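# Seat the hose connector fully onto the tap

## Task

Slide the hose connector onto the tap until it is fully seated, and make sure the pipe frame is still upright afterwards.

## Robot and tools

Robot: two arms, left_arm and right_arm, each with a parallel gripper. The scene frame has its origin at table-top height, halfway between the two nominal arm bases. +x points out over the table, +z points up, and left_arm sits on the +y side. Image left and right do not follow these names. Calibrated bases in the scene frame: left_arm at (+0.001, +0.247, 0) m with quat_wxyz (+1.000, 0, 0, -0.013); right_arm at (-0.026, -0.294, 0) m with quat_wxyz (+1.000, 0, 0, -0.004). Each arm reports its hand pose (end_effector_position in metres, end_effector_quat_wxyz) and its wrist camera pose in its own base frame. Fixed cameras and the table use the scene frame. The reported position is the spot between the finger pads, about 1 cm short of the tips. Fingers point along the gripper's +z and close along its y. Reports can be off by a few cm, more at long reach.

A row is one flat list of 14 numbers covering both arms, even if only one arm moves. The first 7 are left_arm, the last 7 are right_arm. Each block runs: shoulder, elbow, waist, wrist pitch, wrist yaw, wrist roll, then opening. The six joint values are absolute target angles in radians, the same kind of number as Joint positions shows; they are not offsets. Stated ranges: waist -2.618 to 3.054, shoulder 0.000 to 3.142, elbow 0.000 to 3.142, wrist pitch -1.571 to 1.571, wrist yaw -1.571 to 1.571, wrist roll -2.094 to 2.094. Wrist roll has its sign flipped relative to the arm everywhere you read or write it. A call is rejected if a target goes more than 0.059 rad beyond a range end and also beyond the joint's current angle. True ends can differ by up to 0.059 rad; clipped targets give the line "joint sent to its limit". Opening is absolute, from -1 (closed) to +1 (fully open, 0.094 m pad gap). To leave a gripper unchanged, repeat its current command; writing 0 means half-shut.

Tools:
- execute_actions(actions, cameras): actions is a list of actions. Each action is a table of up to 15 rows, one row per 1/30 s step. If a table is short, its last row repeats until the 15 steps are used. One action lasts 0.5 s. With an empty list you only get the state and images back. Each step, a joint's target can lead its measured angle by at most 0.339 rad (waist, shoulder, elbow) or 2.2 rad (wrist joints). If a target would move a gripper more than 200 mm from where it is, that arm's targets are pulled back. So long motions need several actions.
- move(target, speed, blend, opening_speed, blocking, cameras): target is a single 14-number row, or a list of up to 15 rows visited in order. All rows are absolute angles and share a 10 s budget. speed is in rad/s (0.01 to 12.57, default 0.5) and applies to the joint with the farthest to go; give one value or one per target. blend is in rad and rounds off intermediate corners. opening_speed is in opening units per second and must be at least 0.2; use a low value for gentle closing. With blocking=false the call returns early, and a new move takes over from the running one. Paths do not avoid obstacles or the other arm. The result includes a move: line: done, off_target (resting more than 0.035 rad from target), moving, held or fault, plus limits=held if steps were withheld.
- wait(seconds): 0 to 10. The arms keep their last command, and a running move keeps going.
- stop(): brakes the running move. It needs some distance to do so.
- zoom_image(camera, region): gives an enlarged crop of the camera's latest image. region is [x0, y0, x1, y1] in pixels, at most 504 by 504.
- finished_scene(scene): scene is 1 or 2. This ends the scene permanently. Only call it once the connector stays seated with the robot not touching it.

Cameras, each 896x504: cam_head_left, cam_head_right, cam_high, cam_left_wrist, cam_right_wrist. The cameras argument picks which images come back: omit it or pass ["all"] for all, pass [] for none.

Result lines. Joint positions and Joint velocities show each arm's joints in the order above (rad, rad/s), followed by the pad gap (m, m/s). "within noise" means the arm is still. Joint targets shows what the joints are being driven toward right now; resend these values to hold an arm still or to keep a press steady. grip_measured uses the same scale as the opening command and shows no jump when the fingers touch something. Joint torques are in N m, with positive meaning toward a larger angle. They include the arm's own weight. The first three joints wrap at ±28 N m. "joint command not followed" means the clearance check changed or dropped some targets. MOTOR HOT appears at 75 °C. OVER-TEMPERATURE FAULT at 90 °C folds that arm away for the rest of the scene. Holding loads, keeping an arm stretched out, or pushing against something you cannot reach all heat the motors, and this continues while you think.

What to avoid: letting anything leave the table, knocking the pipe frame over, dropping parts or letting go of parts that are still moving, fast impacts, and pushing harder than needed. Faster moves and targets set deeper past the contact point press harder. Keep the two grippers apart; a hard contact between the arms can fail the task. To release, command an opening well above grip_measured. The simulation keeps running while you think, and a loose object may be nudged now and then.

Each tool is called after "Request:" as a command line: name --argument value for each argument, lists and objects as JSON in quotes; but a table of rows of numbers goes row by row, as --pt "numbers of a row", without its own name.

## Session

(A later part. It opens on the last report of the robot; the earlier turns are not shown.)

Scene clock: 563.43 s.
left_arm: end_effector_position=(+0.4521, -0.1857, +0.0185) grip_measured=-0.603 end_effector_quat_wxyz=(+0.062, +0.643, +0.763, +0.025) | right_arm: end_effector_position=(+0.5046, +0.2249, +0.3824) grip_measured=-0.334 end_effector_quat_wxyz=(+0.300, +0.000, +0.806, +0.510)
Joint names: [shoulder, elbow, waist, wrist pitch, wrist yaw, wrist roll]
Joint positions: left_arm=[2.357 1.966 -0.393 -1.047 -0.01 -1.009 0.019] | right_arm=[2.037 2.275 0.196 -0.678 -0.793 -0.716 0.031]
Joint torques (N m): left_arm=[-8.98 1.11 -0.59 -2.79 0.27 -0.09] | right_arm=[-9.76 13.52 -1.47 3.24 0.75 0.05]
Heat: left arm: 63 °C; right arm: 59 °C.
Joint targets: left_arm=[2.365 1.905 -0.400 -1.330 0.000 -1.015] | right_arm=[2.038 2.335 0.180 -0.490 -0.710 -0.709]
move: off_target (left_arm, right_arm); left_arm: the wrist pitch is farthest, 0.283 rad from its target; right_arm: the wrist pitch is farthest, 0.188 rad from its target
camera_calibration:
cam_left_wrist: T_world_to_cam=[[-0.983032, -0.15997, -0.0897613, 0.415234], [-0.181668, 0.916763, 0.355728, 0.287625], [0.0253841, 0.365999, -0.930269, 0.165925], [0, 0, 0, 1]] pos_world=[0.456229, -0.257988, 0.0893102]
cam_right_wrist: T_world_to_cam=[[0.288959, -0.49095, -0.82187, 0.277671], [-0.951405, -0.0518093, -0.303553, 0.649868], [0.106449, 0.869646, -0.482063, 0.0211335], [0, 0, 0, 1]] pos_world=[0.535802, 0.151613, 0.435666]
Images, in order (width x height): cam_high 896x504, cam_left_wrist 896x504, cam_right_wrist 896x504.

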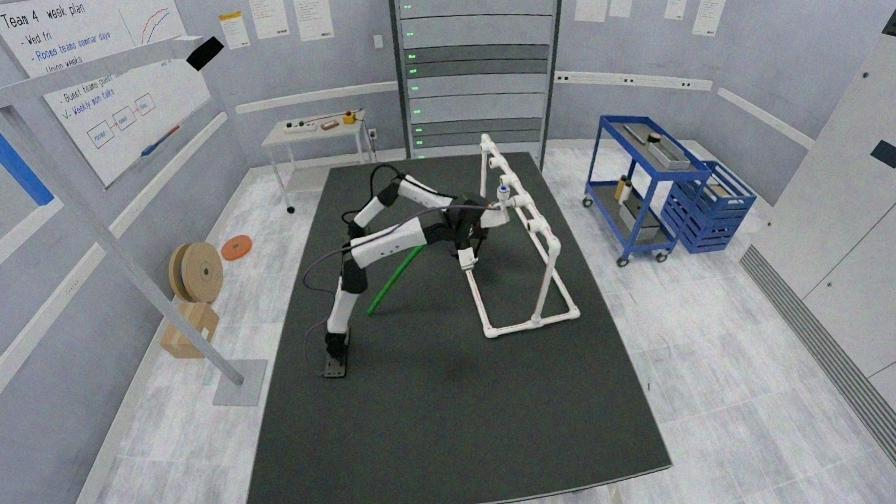

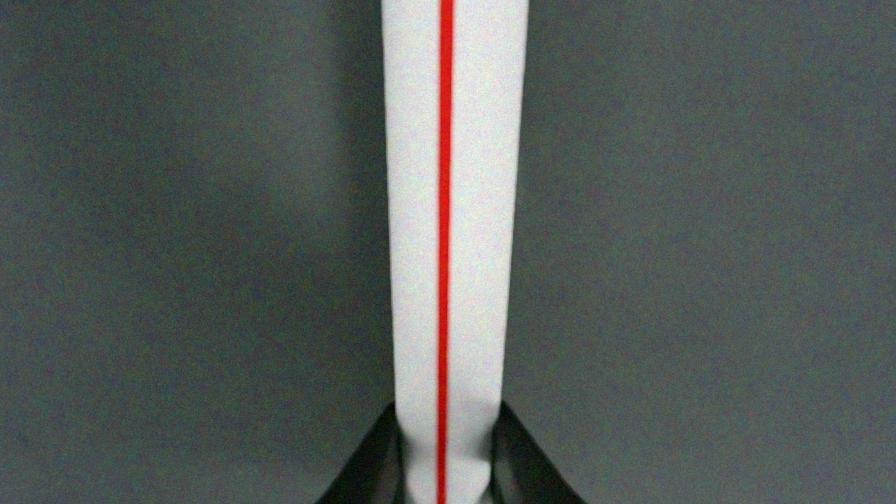

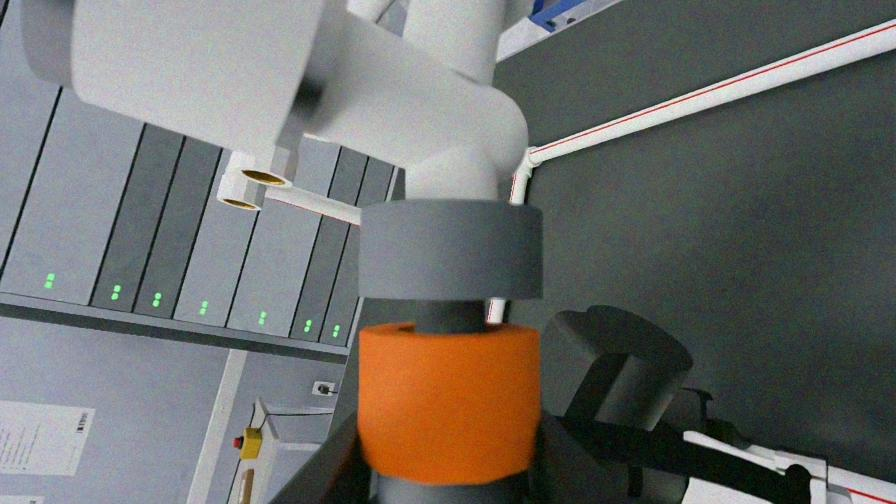

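Request:
move --target '[2.50,1.88,-0.40,-1.35,0,-1.015,-0.8,2.038,2.335,0.180,-0.49,-0.71,-0.709,-0.5]' --speed 0.08 --cameras '["cam_left_wrist","cam_right_wrist","cam_high"]'

Scene clock: 571.47 s.
left_arm: end_effector_position=(+0.4483, -0.1832, +0.0104) grip_measured=-0.603 end_effector_quat_wxyz=(+0.046, +0.644, +0.763, +0.023) | right_arm: end_effector_position=(+0.5050, +0.2267, +0.3804) grip_measured=-0.334 end_effector_quat_wxyz=(+0.298, -0.001, +0.806, +0.511)
Joint names: [shoulder, elbow, waist, wrist pitch, wrist yaw, wrist roll]
Joint positions: left_arm=[2.376 1.971 -0.393 -1.063 -0.015 -1.009 0.019] | right_arm=[2.042 2.275 0.198 -0.677 -0.795 -0.715 0.031]
Joint torques (N m): left_arm=[0.16 -1.81 -0.58 -2.88 0.34 -0.09] | right_arm=[-10.18 13.42 -1.7 3.24 0.76 0.03]
Heat: left arm: 61 °C; right arm: 59 °C.
Joint targets: left_arm=[2.500 1.880 -0.400 -1.350 0.000 -1.015] | right_arm=[2.038 2.335 0.180 -0.490 -0.710 -0.709]
move: off_target (left_arm, right_arm); left_arm: the wrist pitch is farthest, 0.287 rad from its target; right_arm: the wrist pitch is farthest, 0.187 rad from its target
camera_calibration:
cam_left_wrist: T_world_to_cam=[[-0.985022, -0.159237, -0.0661442, 0.411944], [-0.172428, 0.910678, 0.375412, 0.282044], [0.000456423, 0.381194, -0.924495, 0.171549], [0, 0, 0, 1]] pos_world=[0.454328, -0.256648, 0.0799612]
cam_right_wrist: T_world_to_cam=[[0.288977, -0.490227, -0.822296, 0.276847], [-0.951945, -0.0561193, -0.301082, 0.650118], [0.101452, 0.869786, -0.482886, 0.0214792], [0, 0, 0, 1]] pos_world=[0.536695, 0.15352, 0.433762]
Images, in order (width x height): cam_high 896x504, cam_left_wrist 896x504, cam_right_wrist 896x504.

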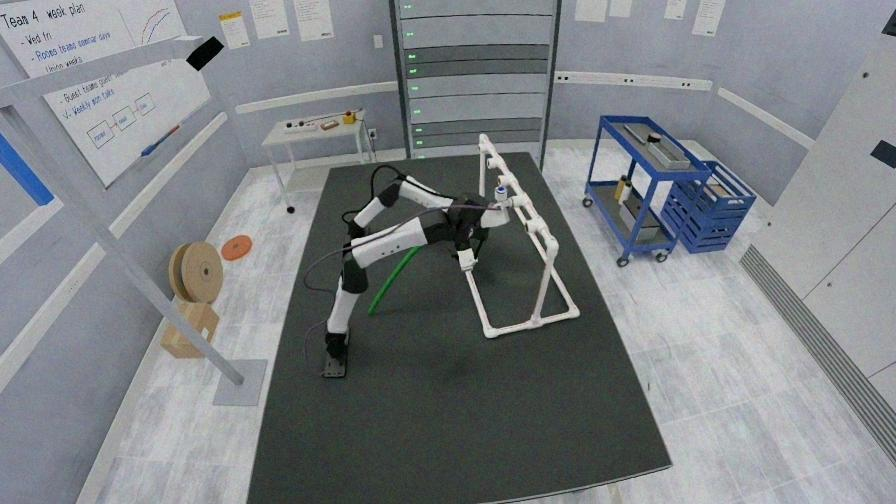

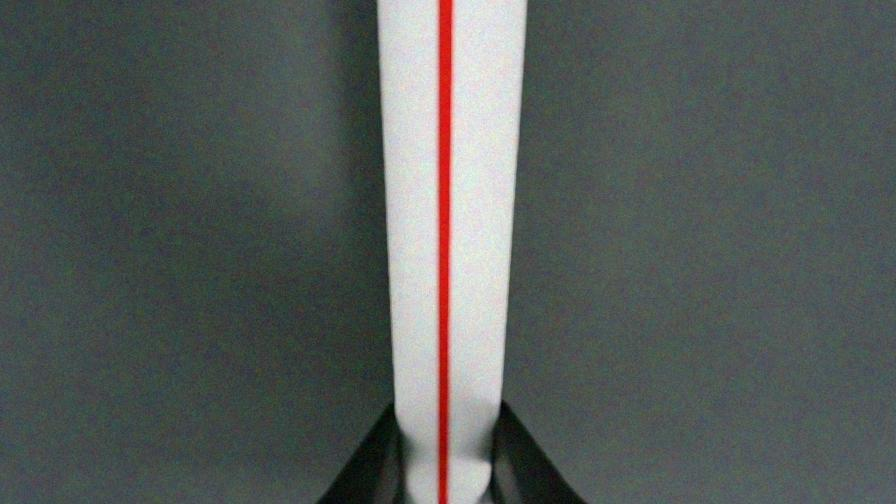

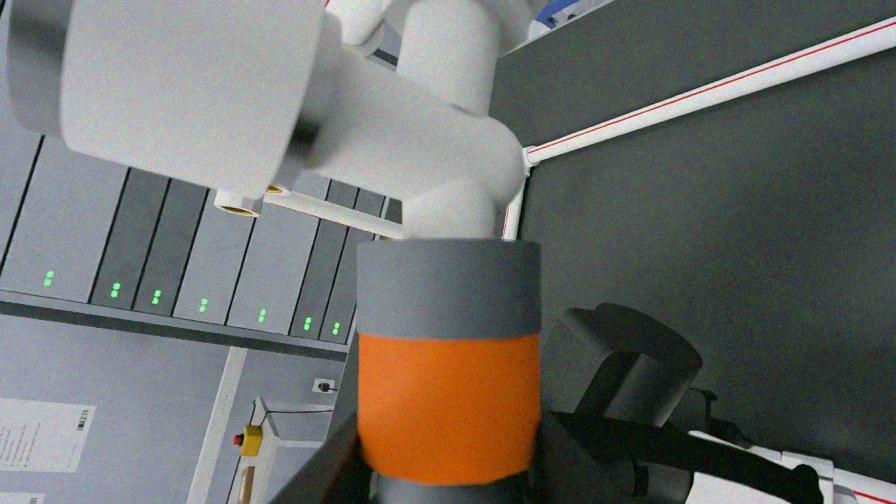

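Request:
zoom_image --camera "cam_right_wrist" --region '[330, 200, 570, 500]'

Request:
zoom_image --camera "cam_high" --region '[420, 120, 600, 350]'

Scaled by 1.680 from the camera's 896x504 image, which has a finer 1280x720 frame.

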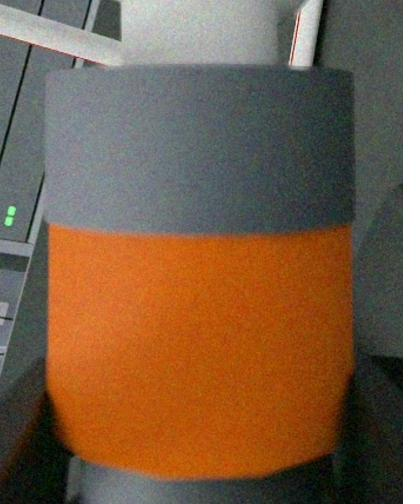

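Scaled by 2.191 from the camera's 896x504 image, which has a finer 1280x720 frame.

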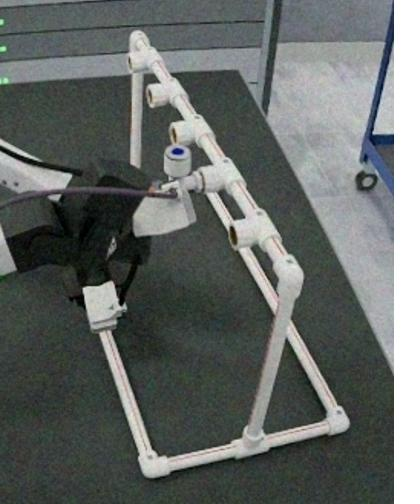

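Request:
move --target '[2.388,1.971,-0.395,-1.045,-0.01,-1.015,-0.8,2.042,2.31,0.192,-0.665,-0.80,-0.709,-0.5]' --speed 0.2 --cameras '["cam_right_wrist"]'

Scene clock: 578.00 s.
left_arm: end_effector_position=(+0.4535, -0.1853, +0.0148) grip_measured=-0.603 end_effector_quat_wxyz=(+0.057, +0.644, +0.763, +0.026) | right_arm: end_effector_position=(+0.5029, +0.2276, +0.3782) grip_measured=-0.334 end_effector_quat_wxyz=(+0.290, -0.001, +0.808, +0.512)
Joint names: [shoulder, elbow, waist, wrist pitch, wrist yaw, wrist roll]
Joint positions: left_arm=[2.375 1.985 -0.393 -1.057 -0.015 -1.009 0.019] | right_arm=[2.042 2.275 0.199 -0.69 -0.803 -0.714 0.031]
Joint torques (N m): left_arm=[-8.68 5.5 -0.12 0.72 0.21 -0.09] | right_arm=[-9.89 10.89 -0.68 1.72 -0.23 0.03]
Heat: left arm: 60 °C; right arm: 60 °C.
Joint targets: left_arm=[2.388 1.971 -0.395 -1.045 -0.010 -1.015] | right_arm=[2.042 2.310 0.192 -0.665 -0.800 -0.709]
move: done
camera_calibration:
cam_right_wrist: T_world_to_cam=[[0.281548, -0.487422, -0.826529, 0.280813], [-0.955527, -0.0636566, -0.28795, 0.646013], [0.0877392, 0.870843, -0.483668, 0.0267149], [0, 0, 0, 1]] pos_world=[0.535877, 0.154733, 0.43104]
Images, in order (width x height): cam_right_wrist 896x504.

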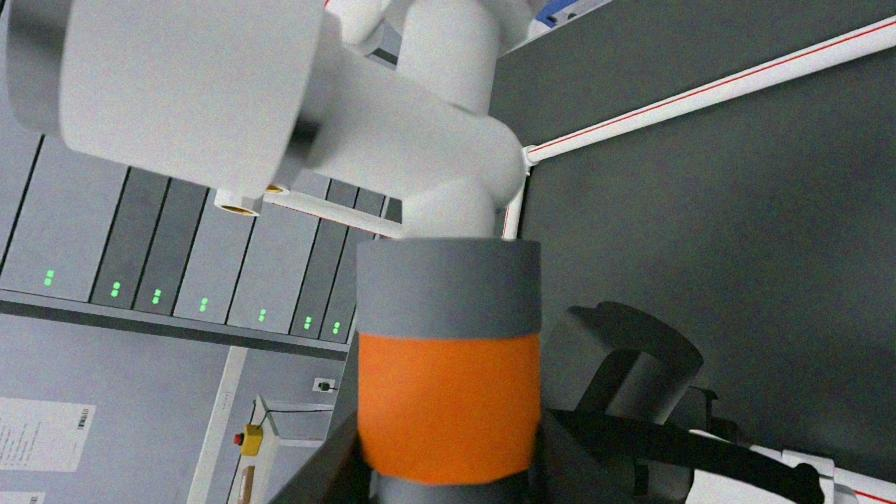

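Request:
move --target '[2.388,1.971,-0.395,-1.045,-0.01,-1.015,-0.8,2.042,2.31,0.192,-0.665,-0.80,-0.709,0.4]' --opening_speed 0.6 --cameras '["cam_right_wrist","cam_head_left"]'

Scene clock: 581.23 s.
left_arm: end_effector_position=(+0.4535, -0.1853, +0.0148) grip_measured=-0.603 end_effector_quat_wxyz=(+0.057, +0.644, +0.763, +0.026) | right_arm: end_effector_position=(+0.5030, +0.2278, +0.3808) grip_measured=+0.397 end_effector_quat_wxyz=(+0.293, -0.003, +0.807, +0.513)
Joint names: [shoulder, elbow, waist, wrist pitch, wrist yaw, wrist roll]
Joint positions: left_arm=[2.375 1.985 -0.393 -1.057 -0.015 -1.009 0.019] | right_arm=[2.043 2.281 0.199 -0.687 -0.803 -0.714 0.066]
Joint torques (N m): left_arm=[-8.65 5.53 -0.2 0.73 0.21 -0.07] | right_arm=[-9.91 10.32 -0.69 1.69 -0.21 0.03]
Heat: left arm: 60 °C; right arm: 60 °C.
Joint targets: left_arm=[2.388 1.971 -0.395 -1.045 -0.010 -1.015] | right_arm=[2.042 2.310 0.192 -0.665 -0.800 -0.709]
move: done
camera_calibration:
cam_right_wrist: T_world_to_cam=[[0.28864, -0.485596, -0.825157, 0.278466], [-0.953099, -0.0637751, -0.295863, 0.648662], [0.0910453, 0.871854, -0.481229, 0.0250673], [0, 0, 0, 1]] pos_world=[0.53558, 0.154735, 0.433756]
Images, in order (width x height): cam_head_left 896x504, cam_right_wrist 896x504.

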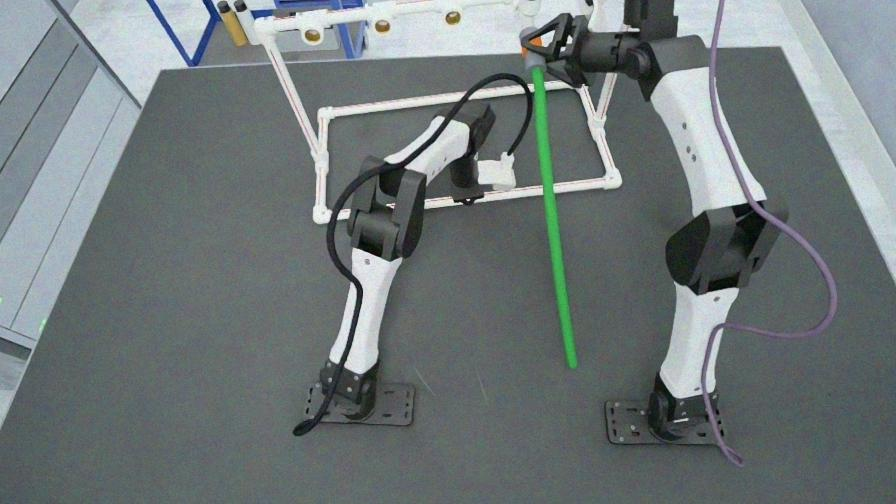

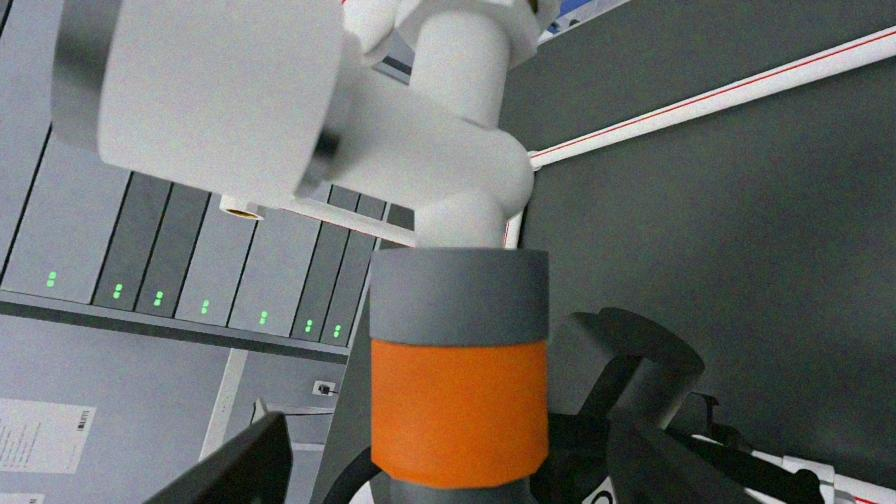

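Request:
move --pt "2.388 1.971 -0.395 -1.045 -0.01 -1.015 -0.8 1.944 2.245 0.105 -0.76 -0.886 -0.65 0.4" --pt "2.388 1.971 -0.395 -1.045 -0.01 -1.015 -0.8 1.886 2.25 0.005 -0.898 -0.975 -0.563 0.4" --speed 0.15 --blend 0.02 --cameras '["cam_right_wrist","cam_head_left"]'

Scene clock: 589.40 s.
left_arm: end_effector_position=(+0.4535, -0.1853, +0.0148) grip_measured=-0.603 end_effector_quat_wxyz=(+0.057, +0.644, +0.763, +0.026) | right_arm: end_effector_position=(+0.4677, +0.1454, +0.4028) grip_measured=+0.397 end_effector_quat_wxyz=(+0.288, +0.006, +0.810, +0.511)
Joint names: [shoulder, elbow, waist, wrist pitch, wrist yaw, wrist roll]
Joint positions: left_arm=[2.375 1.985 -0.393 -1.057 -0.015 -1.009 0.019] | right_arm=[1.924 2.249 0.01 -0.899 -0.961 -0.578 0.066]
Joint torques (N m): left_arm=[-8.66 5.56 -0.17 0.73 0.23 -0.08] | right_arm=[-11.86 6.99 -0.43 1.37 -0.52 0.14]
Heat: left arm: 59 °C; right arm: 60 °C.
Joint targets: left_arm=[2.388 1.971 -0.395 -1.045 -0.010 -1.015] | right_arm=[1.886 2.250 0.005 -0.898 -0.975 -0.563]
move: off_target (right_arm); right_arm: the shoulder is farthest, 0.038 rad from its target
camera_calibration:
cam_right_wrist: T_world_to_cam=[[0.267941, -0.48928, -0.829948, 0.27895], [-0.959135, -0.054165, -0.277716, 0.610355], [0.0909268, 0.870443, -0.483798, 0.112042], [0, 0, 0, 1]] pos_world=[0.500484, 0.0720183, 0.455225]
Images, in order (width x height): cam_head_left 896x504, cam_right_wrist 896x504.

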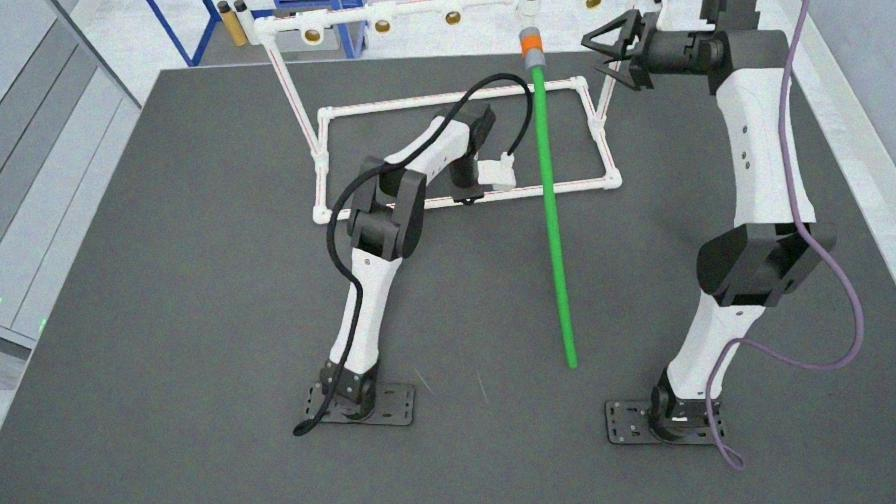

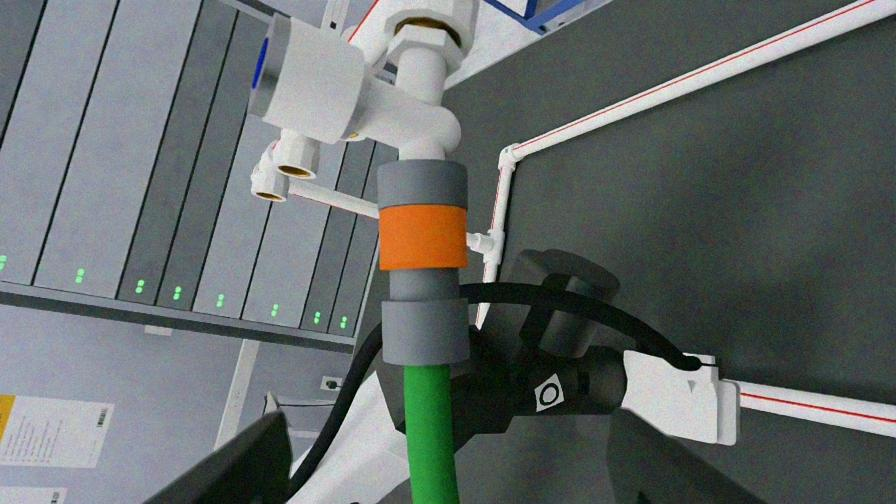

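Request:
move --target '[2.388,1.971,-0.395,-1.045,-0.01,-1.015,1.0,1.75,2.05,-0.12,-0.75,-0.6,-0.3,0.4]' --speed 0.3 --opening_speed 1.2 --cameras '["cam_left_wrist","cam_head_left"]'

Request:
move --pt "2.28 2.09 -0.405 -1.26 0 -1.015 1.0 1.6 1.85 -0.2 -0.6 -0.3 -0.1 0.4" --pt "1.7165 1.6 -0.3 -1.0 0 -0.6 1.0 1.4 1.5 -0.3 -0.5 0 0 0.4" --speed '[0.3, 0.7]'

Scene clock: 594.97 s.
left_arm: end_effector_position=(+0.4548, -0.1857, +0.0125) grip_measured=+0.998 end_effector_quat_wxyz=(+0.059, +0.643, +0.763, +0.027) | right_arm: end_effector_position=(+0.4930, +0.0419, +0.3889) grip_measured=+0.397 end_effector_quat_wxyz=(+0.455, +0.027, +0.836, +0.306)
Joint names: [shoulder, elbow, waist, wrist pitch, wrist yaw, wrist roll]
Joint positions: left_arm=[2.376 1.976 -0.393 -1.041 -0.016 -1.009 0.094] | right_arm=[1.786 2.052 -0.116 -0.774 -0.61 -0.316 0.066]
Joint torques (N m): left_arm=[-8.66 6.32 -0.16 0.55 0.22 -0.07] | right_arm=[-10.95 7.13 -0.46 1.73 -0.11 0.08]
Heat: left arm: 59 °C; right arm: 61 °C.
Joint targets: left_arm=[2.388 1.971 -0.395 -1.045 -0.010 -1.015] | right_arm=[1.750 2.050 -0.120 -0.750 -0.600 -0.300]
move: off_target (right_arm); right_arm: the shoulder is farthest, 0.036 rad from its target
camera_calibration:
cam_left_wrist: T_world_to_cam=[[-0.982985, -0.160128, -0.0900028, 0.417305], [-0.182076, 0.914157, 0.362166, 0.289787], [0.0242839, 0.372391, -0.927758, 0.16199], [0, 0, 0, 1]] pos_world=[0.459034, -0.258413, 0.0828948]
Images, in order (width x height): cam_head_left 896x504, cam_left_wrist 896x504.

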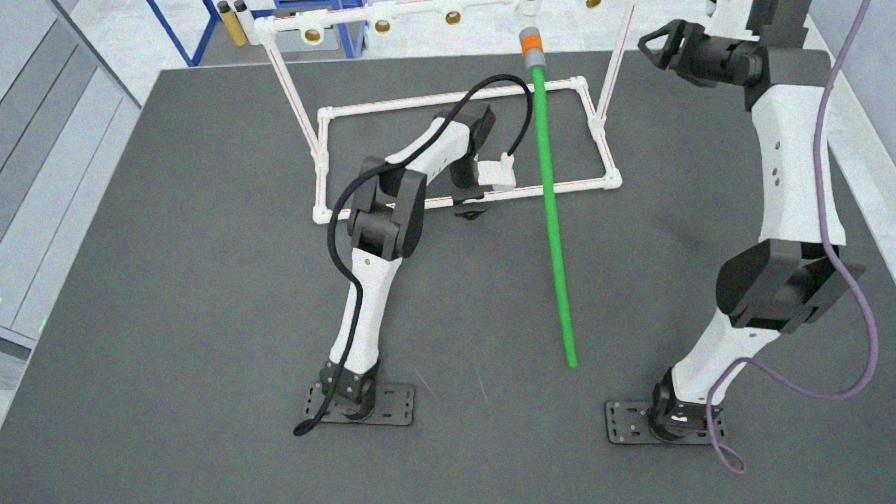

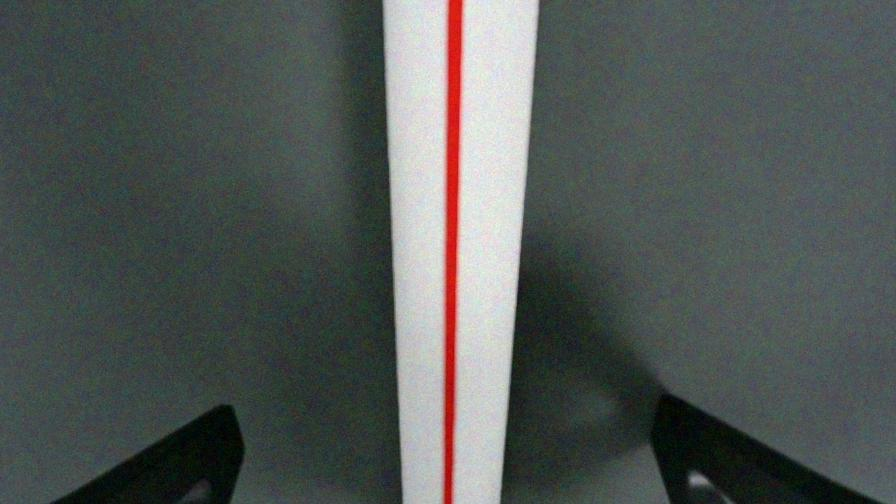

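Scene clock: 597.67 s.
left_arm: end_effector_position=(+0.3944, -0.1212, +0.1708) grip_measured=+0.999 end_effector_quat_wxyz=(+0.194, +0.433, +0.880, +0.038) | right_arm: end_effector_position=(+0.4246, -0.1271, +0.3451) grip_measured=+0.397 end_effector_quat_wxyz=(+0.525, +0.127, +0.838, -0.070)
Joint names: [shoulder, elbow, waist, wrist pitch, wrist yaw, wrist roll]
Joint positions: left_arm=[1.747 1.603 -0.305 -1.029 -0.016 -0.613 0.094] | right_arm=[1.427 1.502 -0.295 -0.527 -0.01 -0.013 0.066]
Joint torques (N m): left_arm=[-8.54 7.12 0.44 1.55 0.32 0.09] | right_arm=[-7.69 7.79 -0.49 1.88 0.08 0.07]
Heat: left arm: 59 °C; right arm: 61 °C.
Joint targets: left_arm=[1.717 1.600 -0.300 -1.000 0.000 -0.600] | right_arm=[1.400 1.500 -0.300 -0.500 0.000 0.000]
move: done
camera_calibration:
cam_left_wrist: T_world_to_cam=[[-0.762255, -0.611937, -0.210949, 0.261351], [-0.640137, 0.760961, 0.105655, 0.36838], [0.0958701, 0.215573, -0.97177, 0.246576], [0, 0, 0, 1]] pos_world=[0.411391, -0.173548, 0.255826]
cam_right_wrist: T_world_to_cam=[[-0.307034, -0.951554, -0.0166051, 0.0139376], [-0.729449, 0.246503, -0.638075, 0.603338], [0.611256, -0.183798, -0.769795, 0.0689716], [0, 0, 0, 1]] pos_world=[0.402224, -0.122786, 0.4383]

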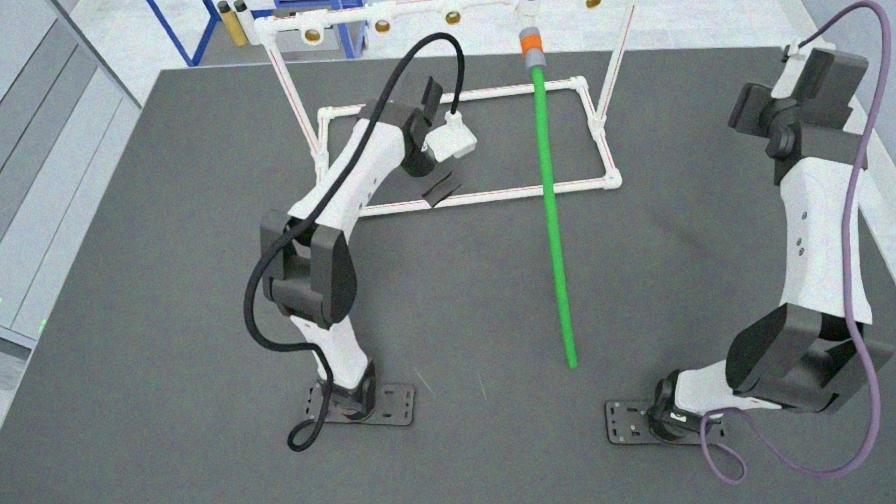

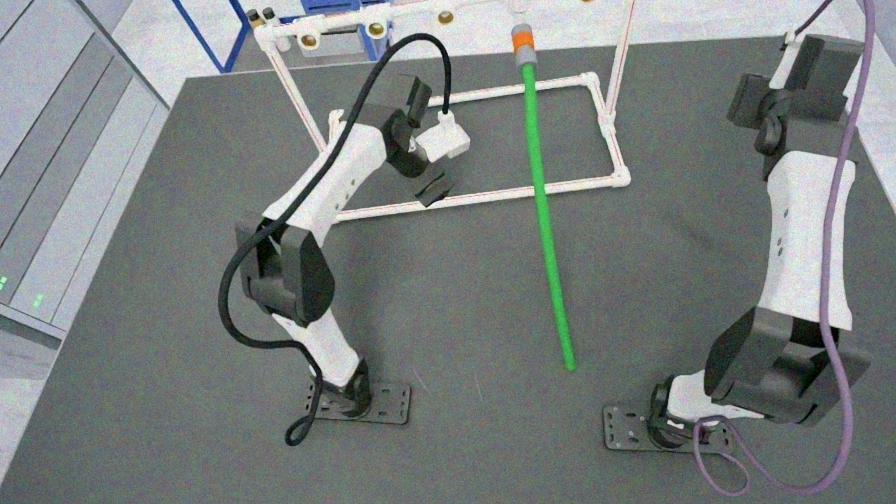

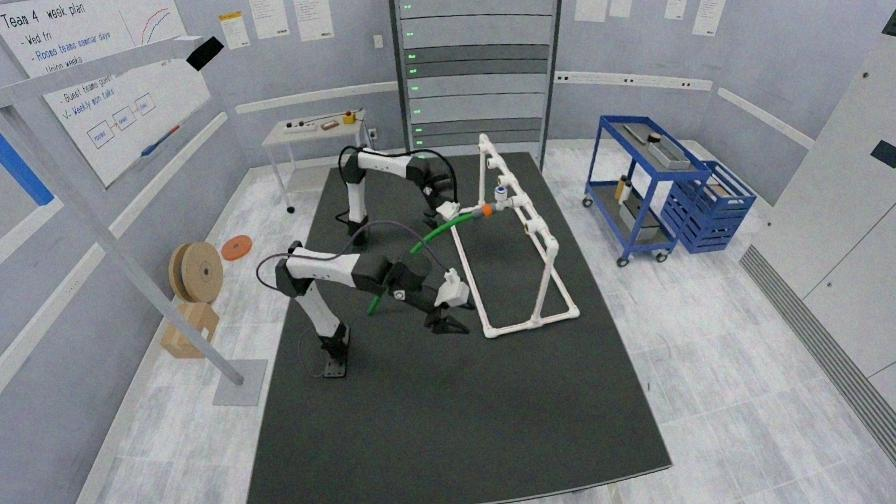

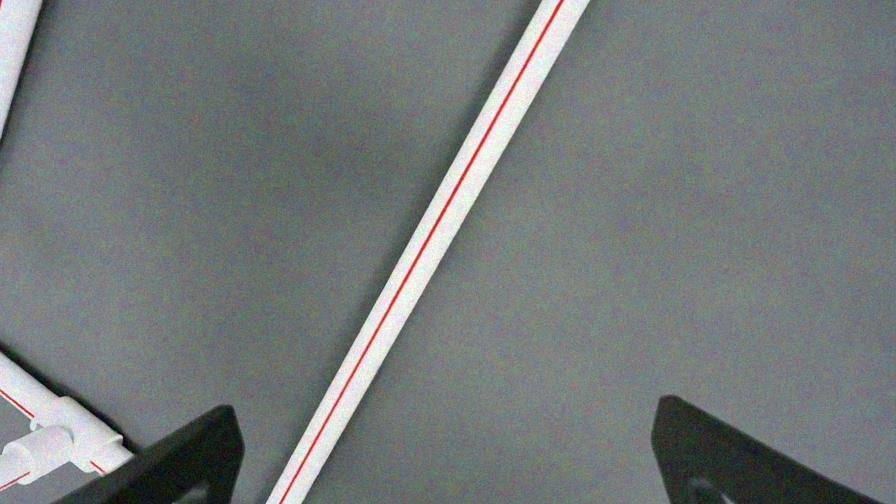

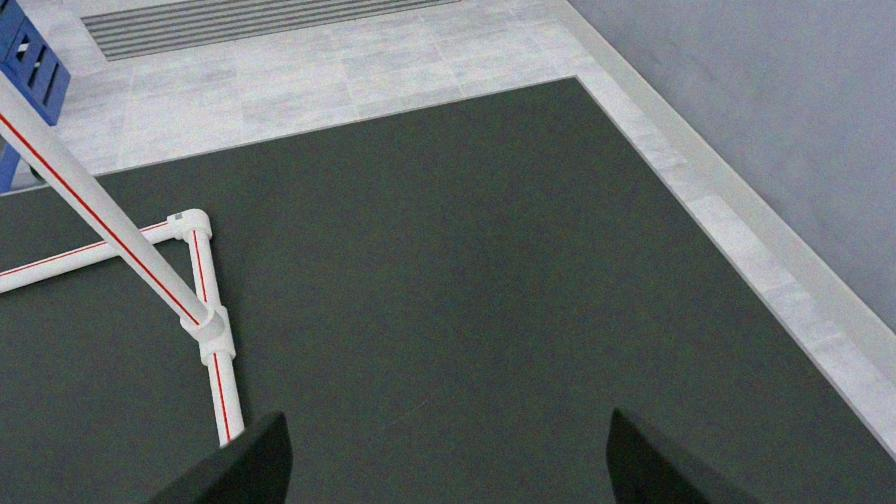

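Request:
finished_scene --scene 1

The scene is finished: the task was done.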